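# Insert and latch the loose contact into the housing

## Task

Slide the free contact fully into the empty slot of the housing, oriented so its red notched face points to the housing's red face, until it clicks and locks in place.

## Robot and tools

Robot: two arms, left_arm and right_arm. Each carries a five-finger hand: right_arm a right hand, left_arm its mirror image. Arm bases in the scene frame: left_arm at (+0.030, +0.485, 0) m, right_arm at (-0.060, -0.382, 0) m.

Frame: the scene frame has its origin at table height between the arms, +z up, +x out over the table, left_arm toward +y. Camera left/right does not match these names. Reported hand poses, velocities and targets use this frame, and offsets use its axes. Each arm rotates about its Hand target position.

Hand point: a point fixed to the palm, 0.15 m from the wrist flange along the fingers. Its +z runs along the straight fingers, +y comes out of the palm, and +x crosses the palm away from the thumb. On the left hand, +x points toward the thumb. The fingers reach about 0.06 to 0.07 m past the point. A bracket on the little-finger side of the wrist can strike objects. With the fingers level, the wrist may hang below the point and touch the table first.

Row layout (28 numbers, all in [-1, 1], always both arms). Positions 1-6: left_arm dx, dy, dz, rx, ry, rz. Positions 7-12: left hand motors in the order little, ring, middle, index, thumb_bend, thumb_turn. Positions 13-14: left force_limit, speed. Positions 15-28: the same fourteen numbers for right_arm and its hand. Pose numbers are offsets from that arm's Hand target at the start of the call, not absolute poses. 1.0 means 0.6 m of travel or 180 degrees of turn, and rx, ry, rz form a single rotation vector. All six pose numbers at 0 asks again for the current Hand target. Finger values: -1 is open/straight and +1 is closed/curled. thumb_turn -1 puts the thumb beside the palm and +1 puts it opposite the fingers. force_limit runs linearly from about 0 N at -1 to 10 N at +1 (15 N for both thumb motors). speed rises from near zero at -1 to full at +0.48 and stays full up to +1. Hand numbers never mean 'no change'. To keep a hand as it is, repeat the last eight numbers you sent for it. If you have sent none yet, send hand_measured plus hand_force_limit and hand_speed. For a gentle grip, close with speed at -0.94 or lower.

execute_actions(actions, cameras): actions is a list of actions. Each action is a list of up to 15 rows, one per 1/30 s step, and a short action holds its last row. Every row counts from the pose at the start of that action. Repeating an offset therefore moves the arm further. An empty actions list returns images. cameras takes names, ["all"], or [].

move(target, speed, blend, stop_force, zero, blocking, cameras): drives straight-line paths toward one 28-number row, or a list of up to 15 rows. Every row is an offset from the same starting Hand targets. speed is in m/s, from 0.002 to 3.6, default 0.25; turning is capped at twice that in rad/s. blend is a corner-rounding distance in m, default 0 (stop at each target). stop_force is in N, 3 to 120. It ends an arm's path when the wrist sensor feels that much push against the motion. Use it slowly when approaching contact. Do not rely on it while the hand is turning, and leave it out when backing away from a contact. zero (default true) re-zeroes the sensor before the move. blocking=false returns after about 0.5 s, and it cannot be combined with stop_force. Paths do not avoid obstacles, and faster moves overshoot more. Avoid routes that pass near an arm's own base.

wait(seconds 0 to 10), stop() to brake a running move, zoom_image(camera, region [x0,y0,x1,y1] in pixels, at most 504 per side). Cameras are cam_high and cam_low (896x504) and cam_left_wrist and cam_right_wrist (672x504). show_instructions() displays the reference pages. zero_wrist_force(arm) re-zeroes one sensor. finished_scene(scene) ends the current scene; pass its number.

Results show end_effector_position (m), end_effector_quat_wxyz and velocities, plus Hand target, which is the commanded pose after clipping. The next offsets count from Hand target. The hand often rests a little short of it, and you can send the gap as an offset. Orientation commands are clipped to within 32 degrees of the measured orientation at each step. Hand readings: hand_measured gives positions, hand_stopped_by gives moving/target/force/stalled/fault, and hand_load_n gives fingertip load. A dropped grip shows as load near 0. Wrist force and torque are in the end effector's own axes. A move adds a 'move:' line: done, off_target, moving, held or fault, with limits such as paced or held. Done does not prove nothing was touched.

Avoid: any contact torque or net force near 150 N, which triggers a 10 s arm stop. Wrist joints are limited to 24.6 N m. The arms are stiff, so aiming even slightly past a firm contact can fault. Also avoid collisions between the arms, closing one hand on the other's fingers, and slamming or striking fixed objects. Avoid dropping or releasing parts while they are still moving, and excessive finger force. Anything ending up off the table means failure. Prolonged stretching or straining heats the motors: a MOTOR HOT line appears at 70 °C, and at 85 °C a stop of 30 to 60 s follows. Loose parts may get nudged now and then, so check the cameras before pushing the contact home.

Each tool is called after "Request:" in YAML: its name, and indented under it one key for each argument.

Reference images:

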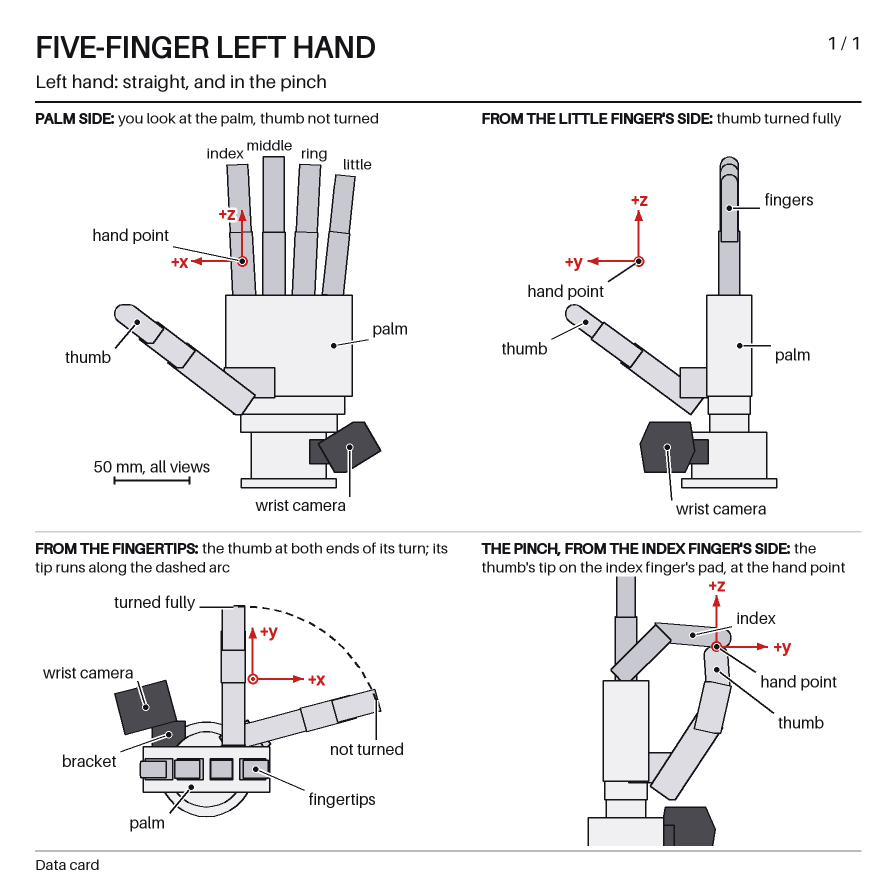

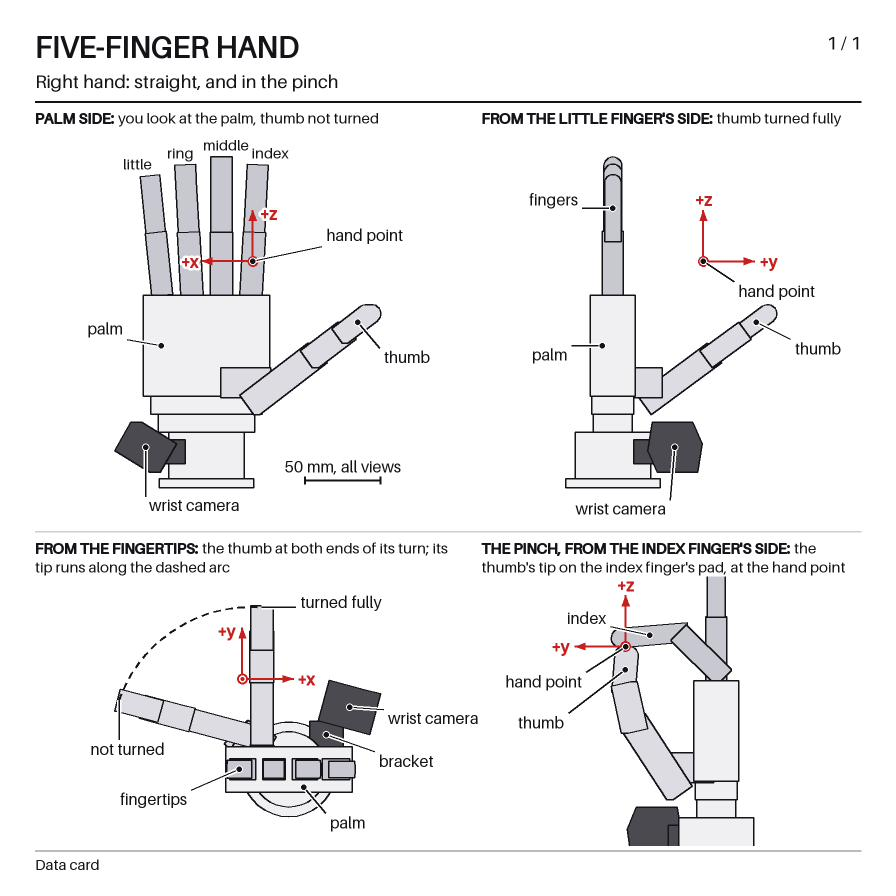

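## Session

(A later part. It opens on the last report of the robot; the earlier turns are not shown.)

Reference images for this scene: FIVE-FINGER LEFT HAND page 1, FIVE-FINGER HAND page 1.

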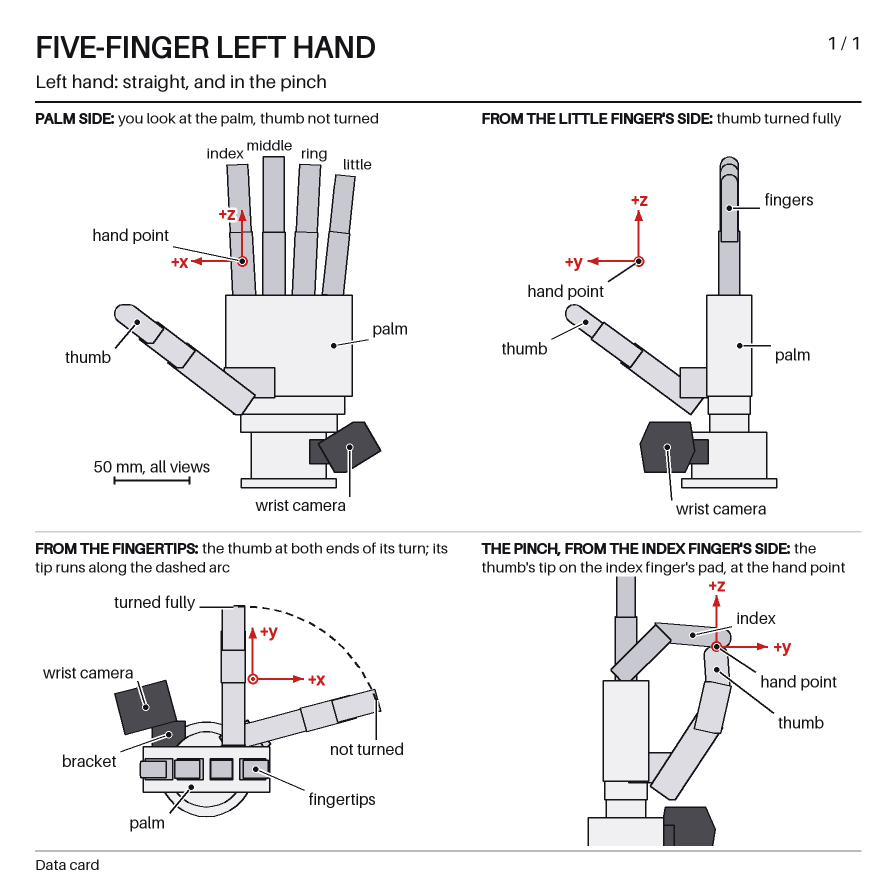

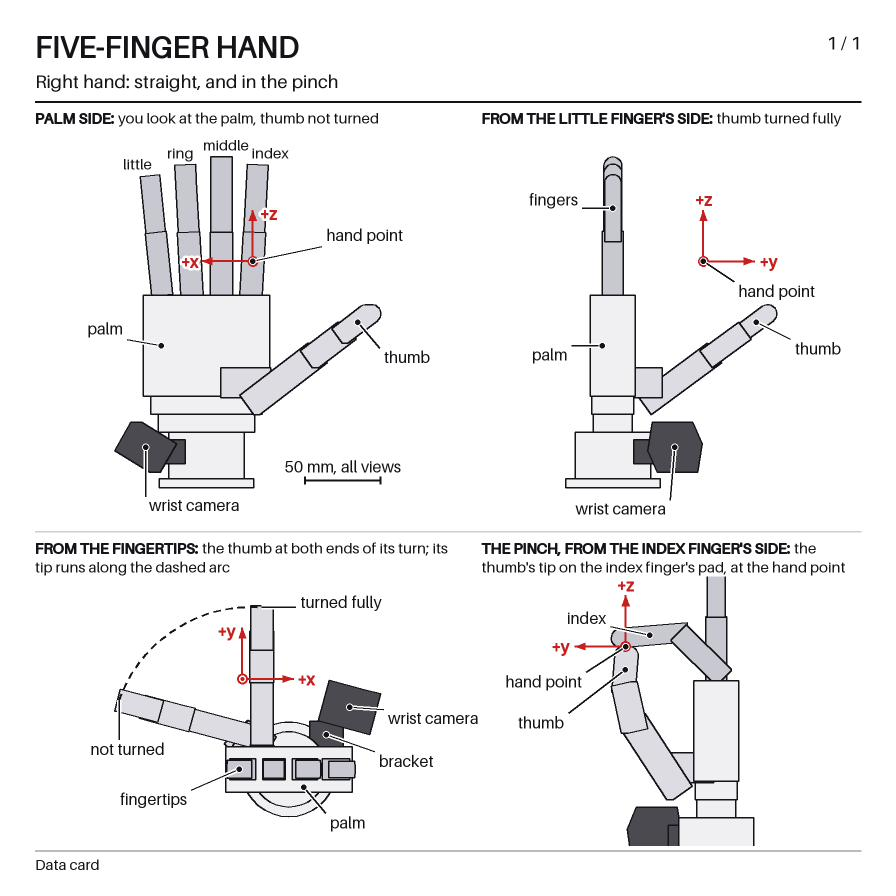

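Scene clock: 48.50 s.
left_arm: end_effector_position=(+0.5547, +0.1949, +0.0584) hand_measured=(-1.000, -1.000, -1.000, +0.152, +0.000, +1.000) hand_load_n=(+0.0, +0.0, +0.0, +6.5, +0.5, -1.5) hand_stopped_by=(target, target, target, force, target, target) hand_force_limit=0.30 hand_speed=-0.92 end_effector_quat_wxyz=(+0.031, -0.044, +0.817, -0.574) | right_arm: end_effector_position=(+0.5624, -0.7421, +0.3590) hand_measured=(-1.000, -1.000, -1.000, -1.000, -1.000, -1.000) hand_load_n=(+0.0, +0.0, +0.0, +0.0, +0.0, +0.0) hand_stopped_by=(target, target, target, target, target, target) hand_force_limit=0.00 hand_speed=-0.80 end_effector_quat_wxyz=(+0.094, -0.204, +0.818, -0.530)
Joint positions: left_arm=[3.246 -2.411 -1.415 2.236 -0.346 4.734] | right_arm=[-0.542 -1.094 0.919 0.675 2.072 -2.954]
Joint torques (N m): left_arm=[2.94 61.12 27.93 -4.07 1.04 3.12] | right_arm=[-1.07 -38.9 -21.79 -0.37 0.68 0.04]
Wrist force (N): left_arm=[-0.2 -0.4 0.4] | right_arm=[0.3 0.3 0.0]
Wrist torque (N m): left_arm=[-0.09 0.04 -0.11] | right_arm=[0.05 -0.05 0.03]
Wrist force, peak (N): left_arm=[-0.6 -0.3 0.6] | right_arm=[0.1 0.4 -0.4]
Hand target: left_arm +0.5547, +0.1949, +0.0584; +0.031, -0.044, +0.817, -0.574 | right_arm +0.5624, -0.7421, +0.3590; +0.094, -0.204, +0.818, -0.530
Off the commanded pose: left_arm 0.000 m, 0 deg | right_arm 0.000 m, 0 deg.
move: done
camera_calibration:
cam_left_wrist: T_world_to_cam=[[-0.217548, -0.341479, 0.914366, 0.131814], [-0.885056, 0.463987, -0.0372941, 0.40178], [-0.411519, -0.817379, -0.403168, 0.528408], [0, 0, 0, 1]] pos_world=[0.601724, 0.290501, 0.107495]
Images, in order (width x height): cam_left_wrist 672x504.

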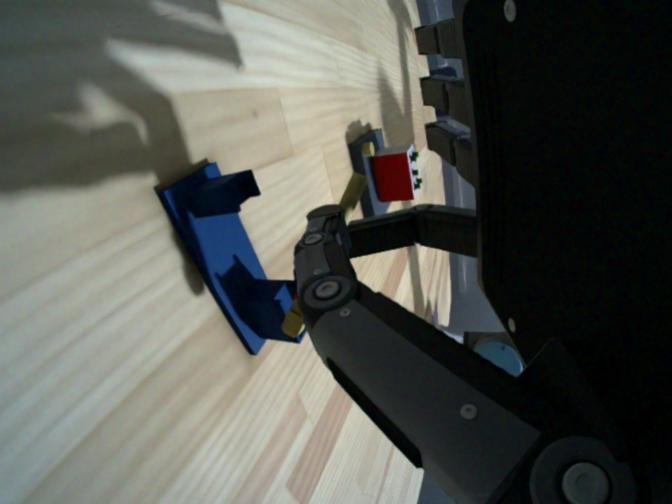

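Request:
move:
  target: [0, 0, 0.15, 0, 0, 0, -1, -1, -1, 0.6, 0, 1, 0.3, -0.92, 0, 0, 0, 0, 0, 0, -1, -1, -1, -1, -1, -1, 0, -0.8]
  speed: 0.08
  cameras: ["cam_left_wrist", "cam_low", "cam_high"]

Request:
zoom_image:
  camera: "cam_left_wrist"
  region: [240, 150, 420, 350]

Request:
zoom_image:
  camera: "cam_low"
  region: [470, 205, 550, 275]

Request:
zoom_image:
  camera: "cam_high"
  region: [470, 160, 570, 240]

Scene clock: 50.40 s.
left_arm: end_effector_position=(+0.5547, +0.1948, +0.1483) hand_measured=(-1.000, -1.000, -1.000, +0.152, +0.000, +1.000) hand_load_n=(+0.0, +0.0, +0.0, +6.5, +1.0, -1.5) hand_stopped_by=(target, target, target, force, target, target) hand_force_limit=0.30 hand_speed=-0.92 end_effector_quat_wxyz=(+0.031, -0.044, +0.817, -0.574) | right_arm: end_effector_position=(+0.5624, -0.7421, +0.3590) hand_measured=(-1.000, -1.000, -1.000, -1.000, -1.000, -1.000) hand_load_n=(-0.5, +0.0, +0.0, +0.0, +0.0, -0.5) hand_stopped_by=(target, target, target, target, target, target) hand_force_limit=0.00 hand_speed=-0.80 end_effector_quat_wxyz=(+0.094, -0.204, +0.818, -0.530)
Joint positions: left_arm=[3.246 -2.29 -1.371 2.07 -0.346 4.734] | right_arm=[-0.542 -1.094 0.919 0.675 2.072 -2.954]
Joint torques (N m): left_arm=[6.54 60.65 29.28 -3.84 2.69 3.05] | right_arm=[-0.89 -39.29 -21.83 -0.36 0.6 0.04]
Wrist force (N): left_arm=[-0.3 -0.4 0.4] | right_arm=[0.2 -0.4 0.1]
Wrist torque (N m): left_arm=[-0.09 0.07 -0.12] | right_arm=[-0.06 -0.04 0.00]
Wrist force, peak (N): left_arm=[-0.2 -0.9 0.3] | right_arm=[0.1 0.4 -0.3]
Hand target: left_arm +0.5547, +0.1949, +0.1484; +0.031, -0.044, +0.817, -0.574 | right_arm +0.5624, -0.7421, +0.3590; +0.094, -0.204, +0.818, -0.530
Off the commanded pose: left_arm 0.000 m, 0 deg | right_arm 0.000 m, 0 deg.
move: done
camera_calibration:
cam_left_wrist: T_world_to_cam=[[-0.217581, -0.341462, 0.914364, 0.0496852], [-0.885048, 0.464001, -0.0373272, 0.405173], [-0.41152, -0.817378, -0.403168, 0.564531], [0, 0, 0, 1]] pos_world=[0.601724, 0.290401, 0.197295]
Images, in order (width x height): cam_high 896x504, cam_low 896x504, cam_left_wrist 672x504.

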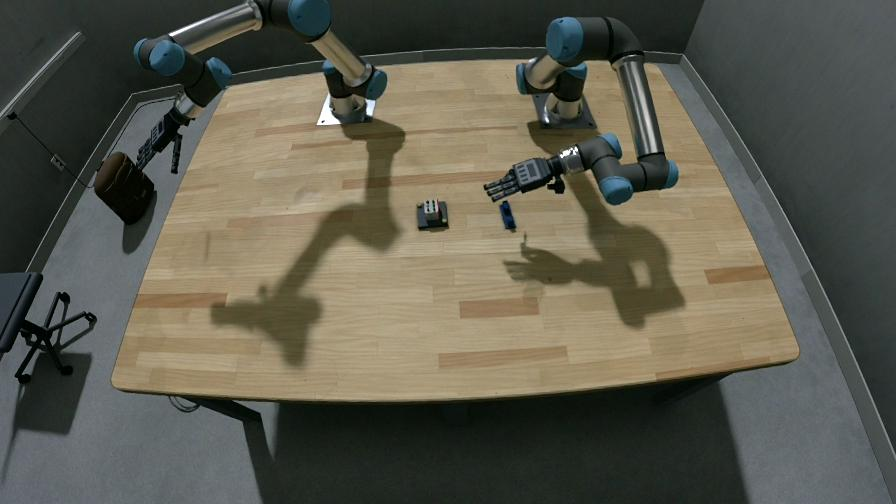

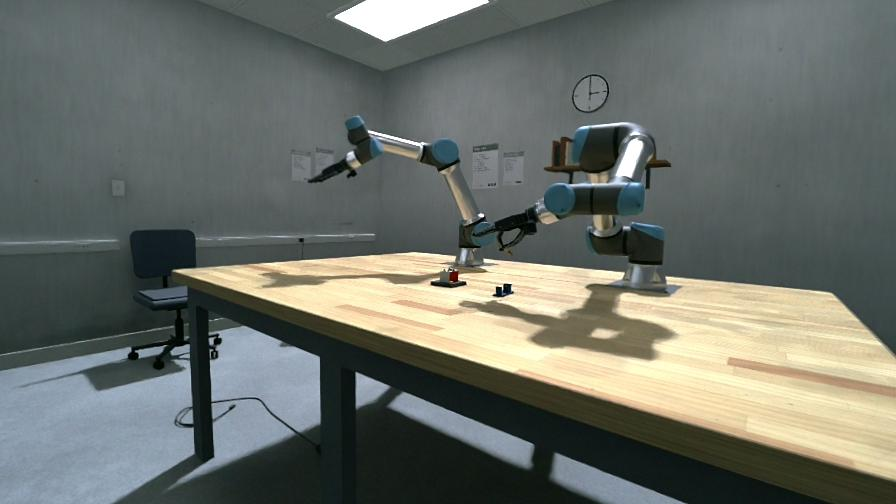

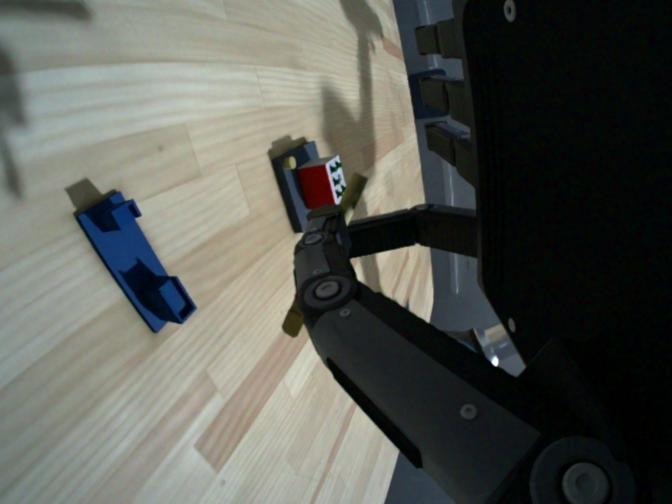

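Scaled by 2.520 from the camera's 672x504 image, which has a finer 960x720 frame.

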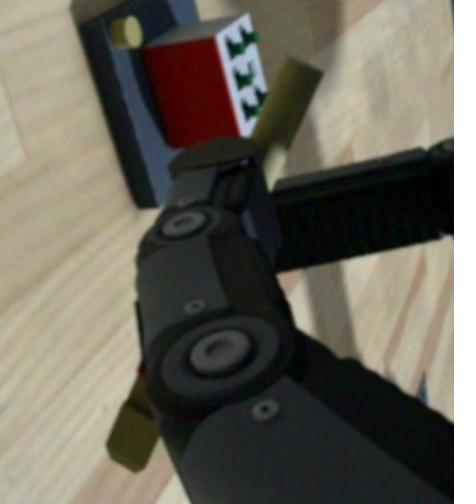

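Scaled by 6.300 from the camera's 896x504 image, which has a finer 1280x720 frame.

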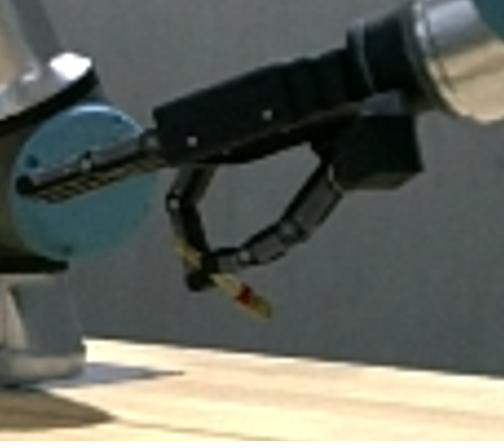

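Scaled by 5.040 from the camera's 896x504 image, which has a finer 1280x720 frame.

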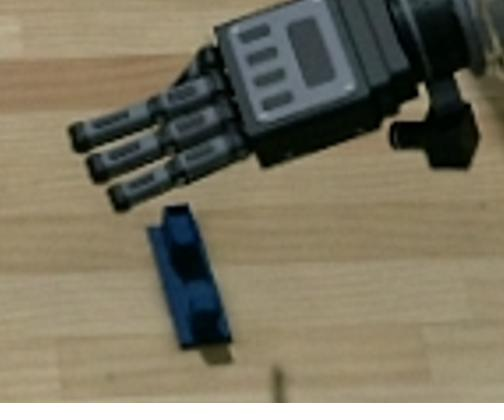

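Request:
move:
  target: [-0.0295, -0.4082, -0.014, -0.0237, -0.3090, 0.0353, -1, -1, -1, 0.6, 0, 1, 0.3, -0.92, 0, 0, 0, 0, 0, 0, -1, -1, -1, -1, -1, -1, 0, -0.8]
  speed: 0.25
  cameras: ["cam_left_wrist", "cam_low", "cam_high"]

Request:
zoom_image:
  camera: "cam_left_wrist"
  region: [200, 150, 450, 400]

Request:
zoom_image:
  camera: "cam_low"
  region: [415, 215, 505, 295]

Request:
zoom_image:
  camera: "cam_high"
  region: [390, 160, 490, 240]

Scene clock: 56.77 s.
left_arm: end_effector_position=(+0.5370, -0.0500, +0.1400) hand_measured=(-1.000, -1.000, -1.000, +0.152, +0.000, +1.000) hand_load_n=(+0.0, +0.0, +0.0, +6.5, +1.0, -1.5) hand_stopped_by=(target, target, target, force, target, target) hand_force_limit=0.30 hand_speed=-0.92 end_effector_quat_wxyz=(+0.437, +0.184, +0.684, -0.554) | right_arm: end_effector_position=(+0.5624, -0.7421, +0.3590) hand_measured=(-1.000, -1.000, -1.000, -1.000, -1.000, -1.000) hand_load_n=(+0.0, +0.0, +0.0, +0.0, +0.0, -0.5) hand_stopped_by=(target, target, target, target, target, target) hand_force_limit=0.00 hand_speed=-0.80 end_effector_quat_wxyz=(+0.094, -0.204, +0.818, -0.530)
Joint positions: left_arm=[2.711 -1.994 -1.835 3.826 -0.825 4.075] | right_arm=[-0.542 -1.094 0.919 0.675 2.072 -2.954]
Joint torques (N m): left_arm=[-9.14 23.72 3.45 2.63 -1.55 3.04] | right_arm=[-0.89 -39.27 -22 -0.38 0.72 0.06]
Wrist force (N): left_arm=[-0.2 -0.2 -0.2] | right_arm=[0.0 0.0 0.0]
Wrist torque (N m): left_arm=[-0.06 0.01 -0.22] | right_arm=[0.00 -0.01 0.00]
Wrist force, peak (N): left_arm=[-0.8 -0.1 -0.4] | right_arm=[0.2 0.6 0.2]
Hand target: left_arm +0.5370, -0.0500, +0.1400; +0.437, +0.184, +0.684, -0.554 | right_arm +0.5624, -0.7421, +0.3590; +0.094, -0.204, +0.818, -0.530
Off the commanded pose: left_arm 0.000 m, 0 deg | right_arm 0.000 m, 0 deg.
move: done
camera_calibration:
cam_left_wrist: T_world_to_cam=[[-0.856713, -0.354095, 0.375047, 0.387849], [-0.49276, 0.347009, -0.79798, 0.392759], [0.152416, -0.868448, -0.471771, 0.0579956], [0, 0, 0, 1]] pos_world=[0.516972, 0.0514108, 0.195313]
Images, in order (width x height): cam_high 896x504, cam_low 896x504, cam_left_wrist 672x504.

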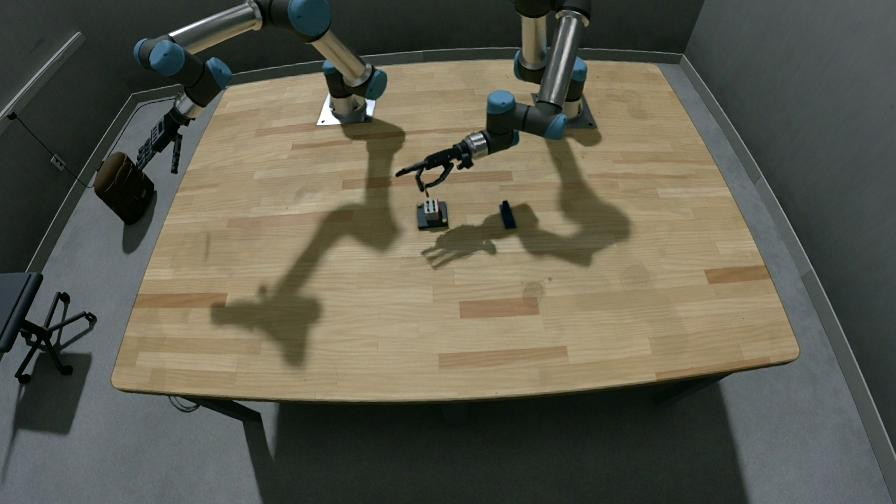

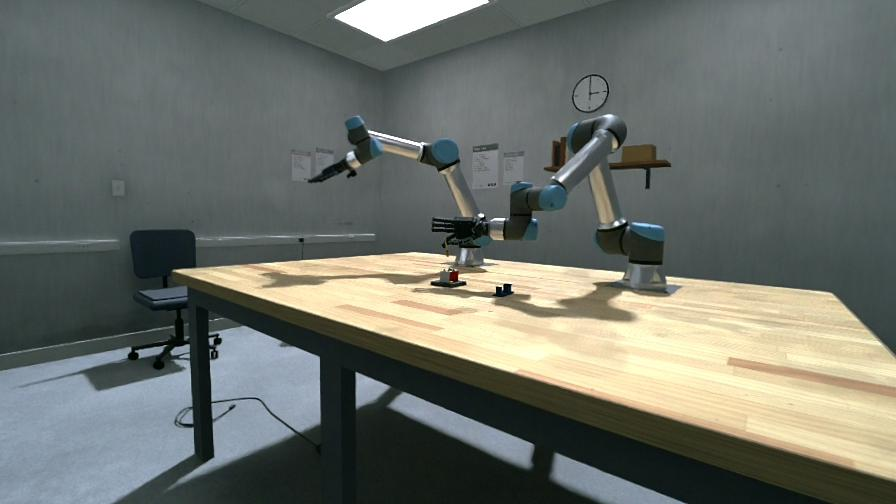

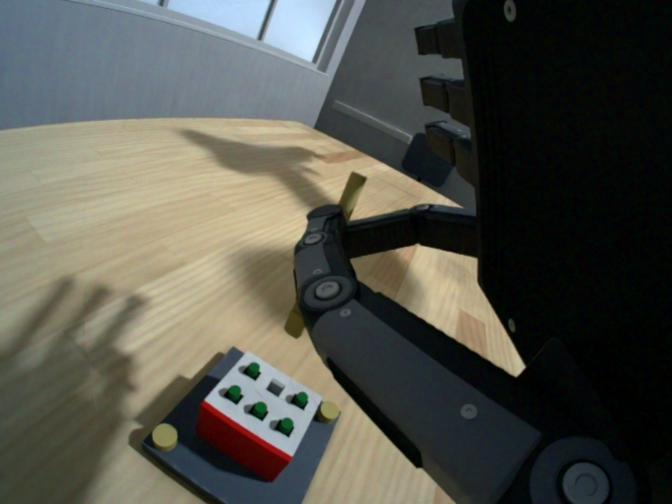

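Scaled by 2.016 from the camera's 672x504 image, which has a finer 960x720 frame.

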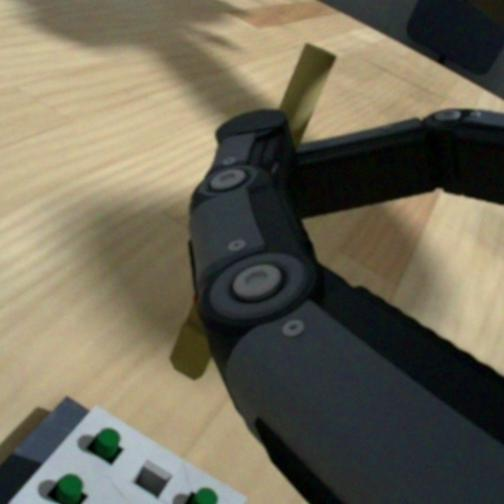

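Scaled by 5.600 from the camera's 896x504 image, which has a finer 1280x720 frame.

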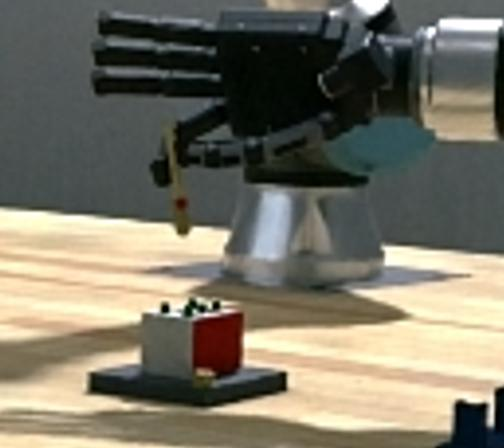

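Scaled by 5.040 from the camera's 896x504 image, which has a finer 1280x720 frame.

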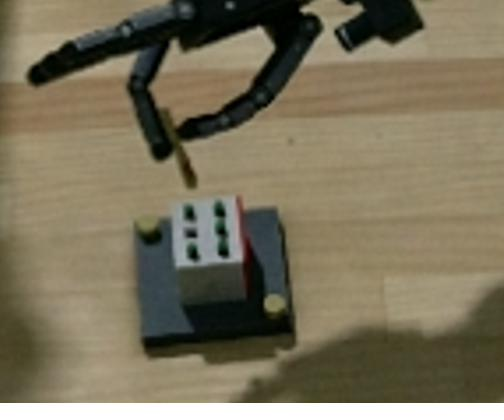

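Request:
zoom_image:
  camera: "cam_left_wrist"
  region: [270, 280, 330, 345]

Request:
zoom_image:
  camera: "cam_low"
  region: [435, 230, 465, 262]

Request:
zoom_image:
  camera: "cam_high"
  region: [410, 170, 450, 225]

Scaled by 7.754 from the camera's 672x504 image, which has a finer 960x720 frame.

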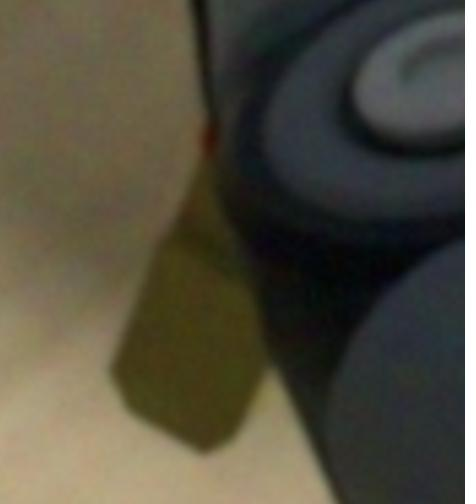

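Scaled by 15.750 from the camera's 896x504 image, which has a finer 1280x720 frame.

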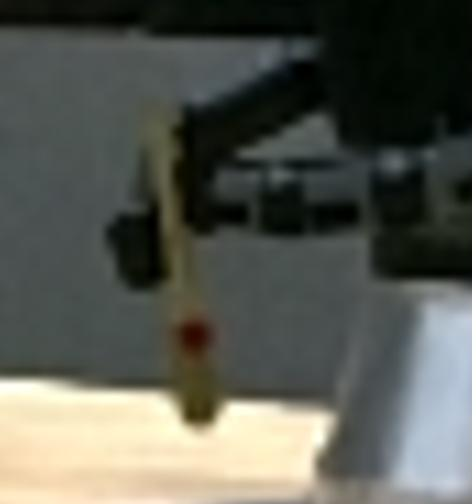

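Scaled by 9.164 from the camera's 896x504 image, which has a finer 1280x720 frame.

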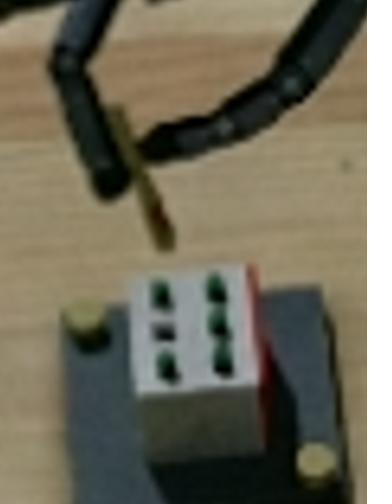

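Request:
move:
  target: [0, 0, 0.01, -0.0297, -0.0436, 0.3049, -1, -1, -1, 0.6, 0, 1, 0.3, -0.92, 0, 0, 0, 0, 0, 0, -1, -1, -1, -1, -1, -1, 0, -0.8]
  speed: 0.25
  cameras: ["cam_left_wrist", "cam_low", "cam_high"]

Request:
zoom_image:
  camera: "cam_left_wrist"
  region: [220, 160, 400, 340]

Request:
zoom_image:
  camera: "cam_low"
  region: [425, 225, 485, 295]

Request:
zoom_image:
  camera: "cam_high"
  region: [400, 170, 460, 235]

Scene clock: 66.20 s.
left_arm: end_effector_position=(+0.5370, -0.0500, +0.1460) hand_measured=(-1.000, -1.000, -1.000, +0.152, +0.000, +1.000) hand_load_n=(+0.0, +0.0, +0.0, +6.5, +1.0, -1.5) hand_stopped_by=(target, target, target, force, target, target) hand_force_limit=0.30 hand_speed=-0.92 end_effector_quat_wxyz=(+0.695, -0.135, +0.636, -0.308) | right_arm: end_effector_position=(+0.5624, -0.7421, +0.3590) hand_measured=(-1.000, -1.000, -1.000, -1.000, -1.000, -1.000) hand_load_n=(+0.0, +0.0, +0.0, +0.0, +0.0, +0.0) hand_stopped_by=(target, target, target, target, target, target) hand_force_limit=0.00 hand_speed=-0.80 end_effector_quat_wxyz=(+0.094, -0.204, +0.818, -0.530)
Joint positions: left_arm=[2.251 -2.155 -1.687 4.041 -2.234 4.21] | right_arm=[-0.542 -1.094 0.919 0.675 2.072 -2.954]
Joint torques (N m): left_arm=[-8.44 31.68 31.17 2.95 -1.56 3.25] | right_arm=[-1.04 -40.07 -22.01 -0.4 0.75 0.01]
Wrist force (N): left_arm=[-0.4 0.1 0.1] | right_arm=[0.1 0.1 -0.1]
Wrist torque (N m): left_arm=[-0.08 0.08 -0.21] | right_arm=[0.02 -0.01 0.00]
Wrist force, peak (N): left_arm=[-0.7 -0.3 -0.1] | right_arm=[0.5 0.2 -0.4]
Hand target: left_arm +0.5370, -0.0500, +0.1460; +0.695, -0.135, +0.636, -0.307 | right_arm +0.5624, -0.7421, +0.3590; +0.094, -0.204, +0.818, -0.530
Off the commanded pose: left_arm 0.000 m, 0 deg | right_arm 0.000 m, 0 deg.
move: done
camera_calibration:
cam_left_wrist: T_world_to_cam=[[-0.259394, -0.897996, 0.355412, 0.0405155], [-0.434271, -0.220251, -0.873441, 0.348794], [0.862626, -0.38091, -0.332842, -0.316455], [0, 0, 0, 1]] pos_world=[0.434963, -0.007336, 0.184922]
Images, in order (width x height): cam_high 896x504, cam_low 896x504, cam_left_wrist 672x504.

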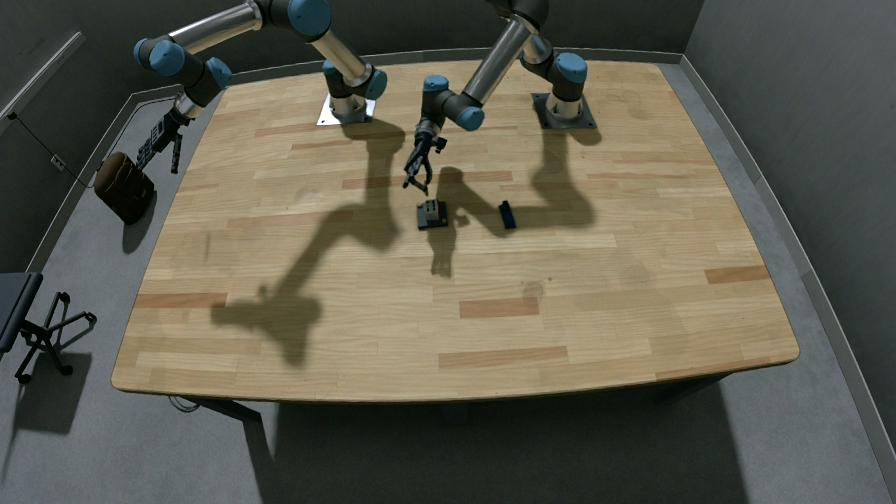

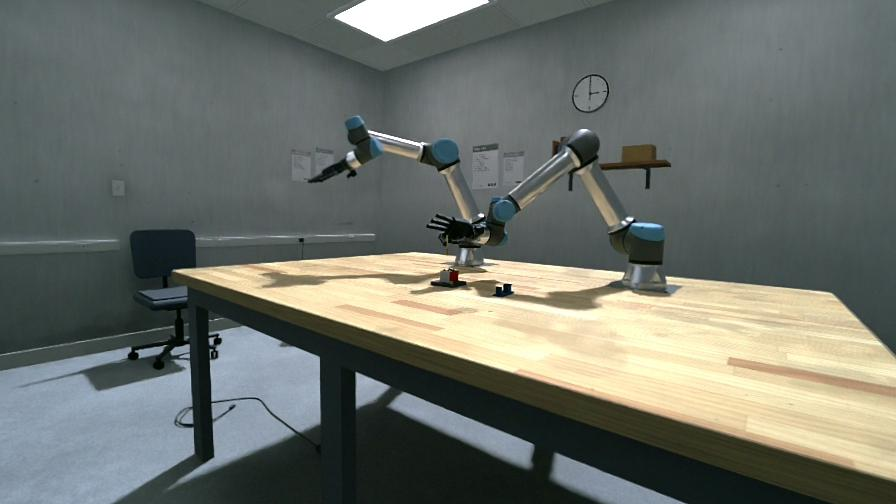

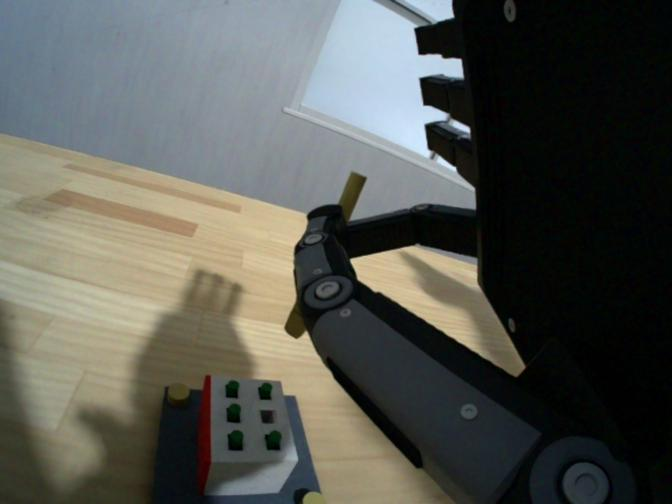

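Scaled by 2.800 from the camera's 672x504 image, which has a finer 960x720 frame.

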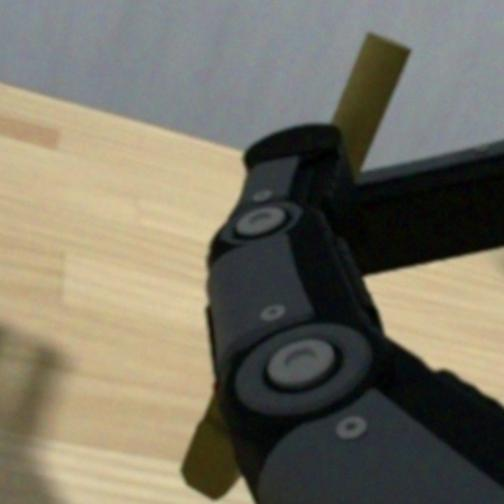

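Scaled by 7.200 from the camera's 896x504 image, which has a finer 1280x720 frame.

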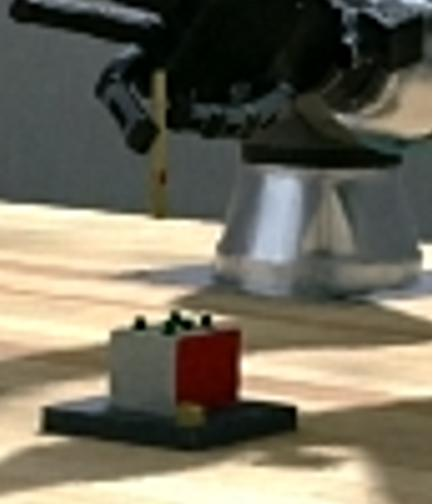

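Scaled by 7.754 from the camera's 896x504 image, which has a finer 1280x720 frame.

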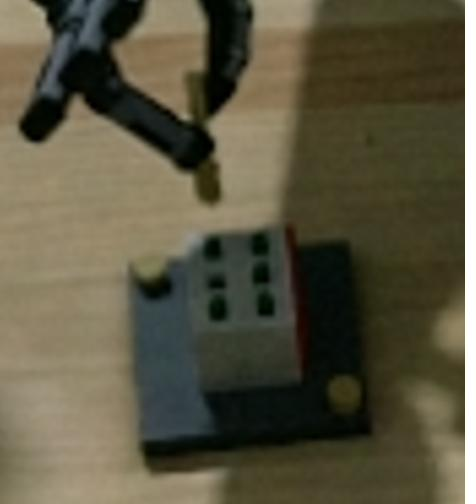

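Request:
zoom_image:
  camera: "cam_left_wrist"
  region: [190, 360, 320, 504]

Request:
zoom_image:
  camera: "cam_left_wrist"
  region: [270, 280, 330, 345]

Request:
zoom_image:
  camera: "cam_left_wrist"
  region: [320, 160, 380, 225]

Request:
zoom_image:
  camera: "cam_low"
  region: [435, 230, 465, 262]

Scaled by 3.500 from the camera's 672x504 image, which has a finer 960x720 frame.

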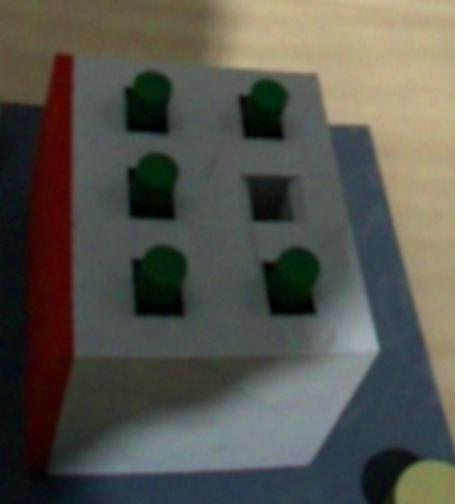

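Scaled by 7.754 from the camera's 672x504 image, which has a finer 960x720 frame.

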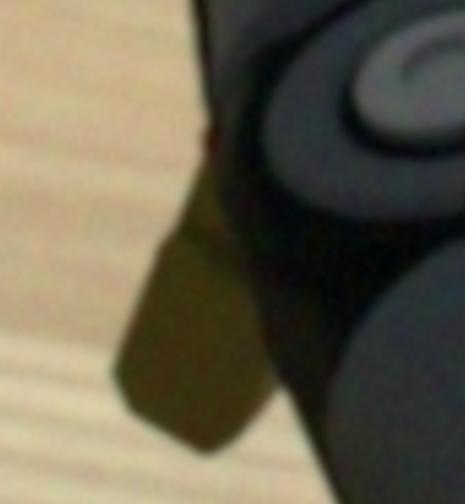

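Scaled by 7.754 from the camera's 672x504 image, which has a finer 960x720 frame.

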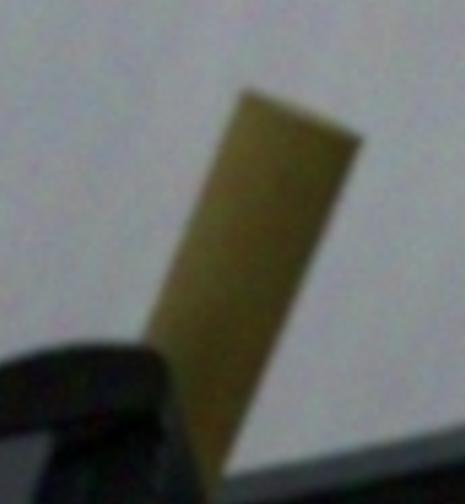

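Scaled by 15.750 from the camera's 896x504 image, which has a finer 1280x720 frame.

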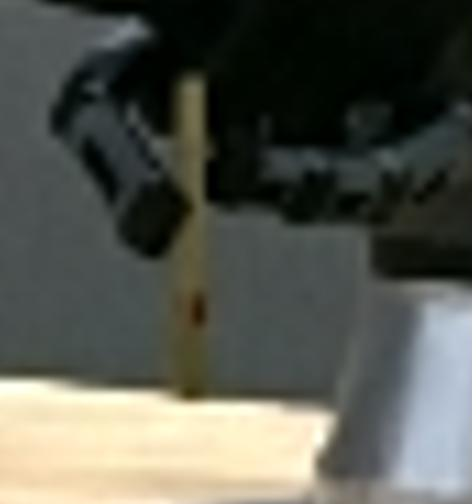

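Request:
zoom_image:
  camera: "cam_left_wrist"
  region: [280, 290, 315, 342]

Request:
zoom_image:
  camera: "cam_high"
  region: [418, 175, 434, 200]

Request:
zoom_image:
  camera: "cam_low"
  region: [440, 232, 456, 258]

Scaled by 9.692 from the camera's 672x504 image, which has a finer 960x720 frame.

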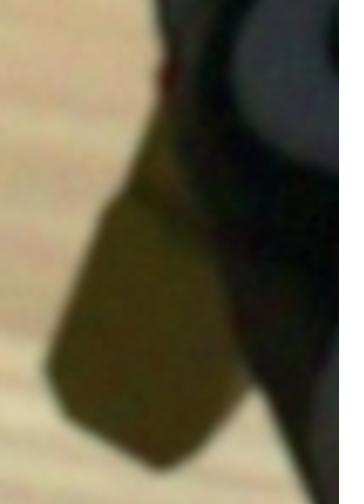

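Scaled by 20.160 from the camera's 896x504 image, which has a finer 1280x720 frame.

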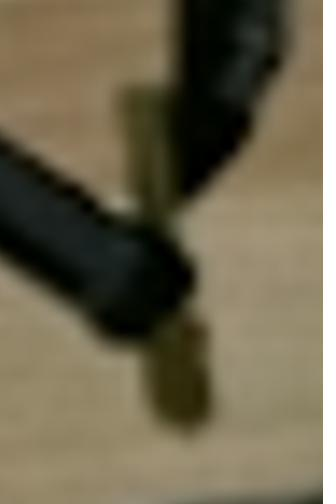

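Scaled by 19.385 from the camera's 896x504 image, which has a finer 1280x720 frame.

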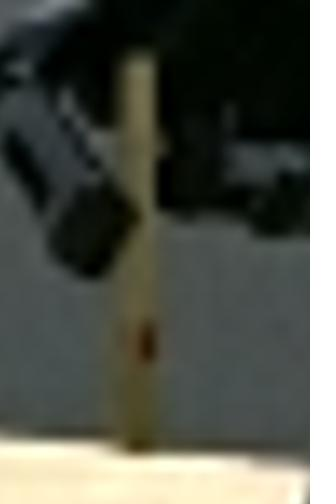

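Request:
move:
  target: [-0.0067, -0.0017, -0.05, 0, 0, -0.2639, -1, -1, -1, 0.6, 0, 1, 0.3, -0.92, 0, 0, 0, 0, 0, 0, -1, -1, -1, -1, -1, -1, 0, -0.8]
  speed: 0.25
  cameras: ["cam_left_wrist", "cam_low", "cam_high"]

Request:
zoom_image:
  camera: "cam_left_wrist"
  region: [210, 270, 390, 450]

Request:
zoom_image:
  camera: "cam_left_wrist"
  region: [280, 290, 315, 342]

Request:
zoom_image:
  camera: "cam_low"
  region: [425, 235, 475, 293]

Request:
zoom_image:
  camera: "cam_high"
  region: [405, 175, 455, 235]

Scene clock: 75.30 s.
left_arm: end_effector_position=(+0.5330, -0.0510, +0.1160) hand_measured=(-1.000, -1.000, -1.000, +0.152, +0.000, +1.000) hand_load_n=(+0.0, +0.0, +0.0, +6.5, +1.0, -1.5) hand_stopped_by=(target, target, target, force, target, target) hand_force_limit=0.30 hand_speed=-0.92 end_effector_quat_wxyz=(+0.513, +0.132, +0.636, -0.561) | right_arm: end_effector_position=(+0.5624, -0.7421, +0.3590) hand_measured=(-1.000, -1.000, -1.000, -1.000, -1.000, -1.000) hand_load_n=(+0.0, +0.0, +0.0, +0.0, +0.0, +0.0) hand_stopped_by=(target, target, target, target, target, target) hand_force_limit=0.00 hand_speed=-0.80 end_effector_quat_wxyz=(+0.094, -0.204, +0.818, -0.530)
Joint positions: left_arm=[2.651 -2.049 -1.985 4.217 -1.022 3.99] | right_arm=[-0.542 -1.094 0.919 0.675 2.072 -2.954]
Joint torques (N m): left_arm=[6.03 23.37 28.47 3.19 2.06 -3.07] | right_arm=[-0.47 -40.68 -22.14 -0.46 0.69 0.01]
Wrist force (N): left_arm=[-0.1 0.0 -0.1] | right_arm=[0.0 0.1 0.1]
Wrist torque (N m): left_arm=[-0.04 0.03 -0.10] | right_arm=[0.01 0.01 0.00]
Wrist force, peak (N): left_arm=[-0.2 -0.6 -0.4] | right_arm=[0.4 0.4 -0.3]
Hand target: left_arm +0.5330, -0.0511, +0.1160; +0.513, +0.132, +0.636, -0.561 | right_arm +0.5624, -0.7421, +0.3590; +0.094, -0.204, +0.818, -0.530
Off the commanded pose: left_arm 0.000 m, 0 deg | right_arm 0.000 m, 0 deg.
move: done
camera_calibration:
cam_left_wrist: T_world_to_cam=[[-0.837191, -0.415737, 0.355352, 0.381785], [-0.455785, 0.171244, -0.873462, 0.352071], [0.302278, -0.893218, -0.33285, -0.0508677], [0, 0, 0, 1]] pos_world=[0.495472, 0.052996, 0.154922]
Images, in order (width x height): cam_high 896x504, cam_low 896x504, cam_left_wrist 672x504.

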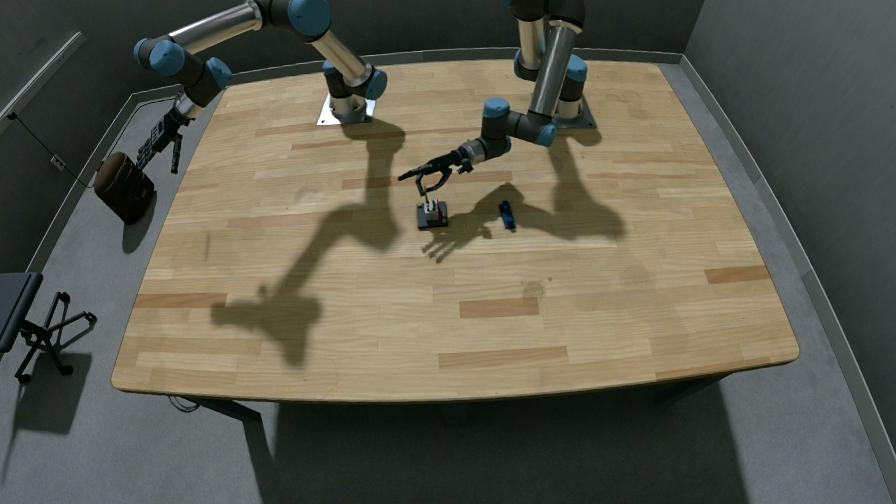

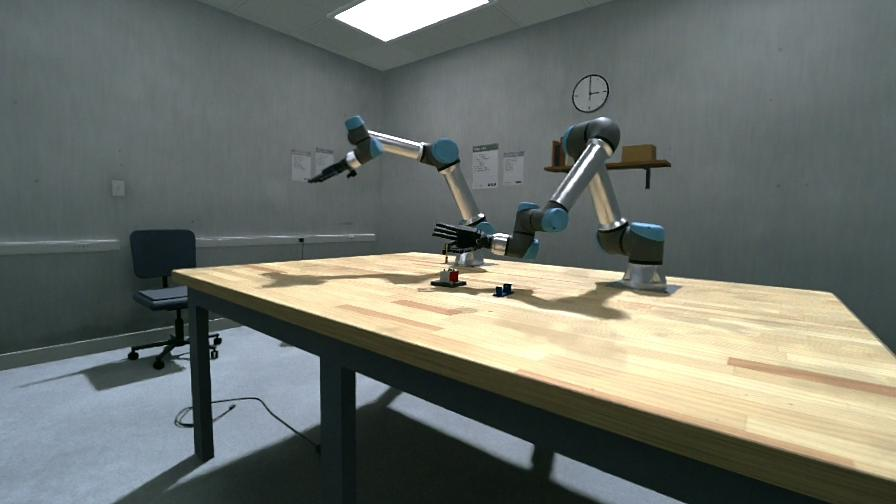

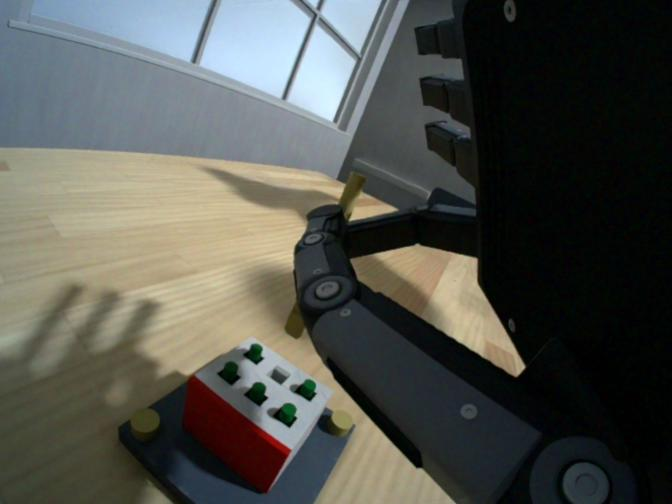

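Scaled by 2.800 from the camera's 672x504 image, which has a finer 960x720 frame.

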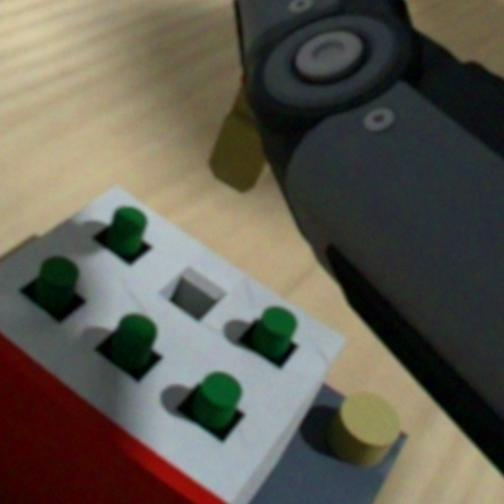

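Scaled by 9.692 from the camera's 672x504 image, which has a finer 960x720 frame.

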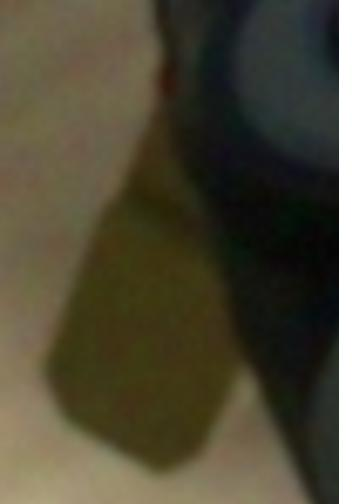

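Scaled by 8.690 from the camera's 896x504 image, which has a finer 1280x720 frame.

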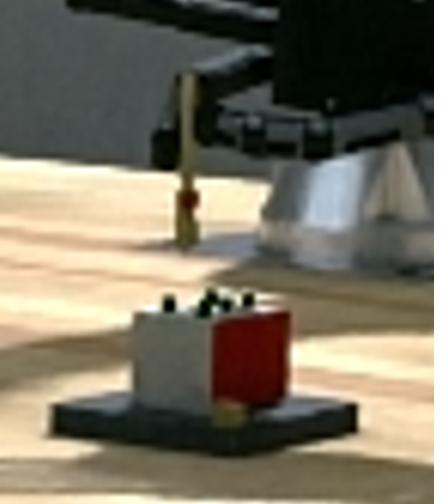

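Scaled by 8.400 from the camera's 896x504 image, which has a finer 1280x720 frame.

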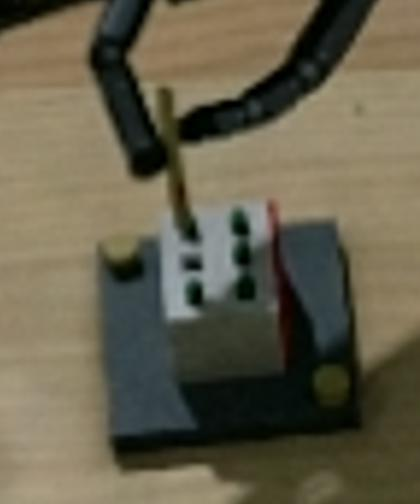

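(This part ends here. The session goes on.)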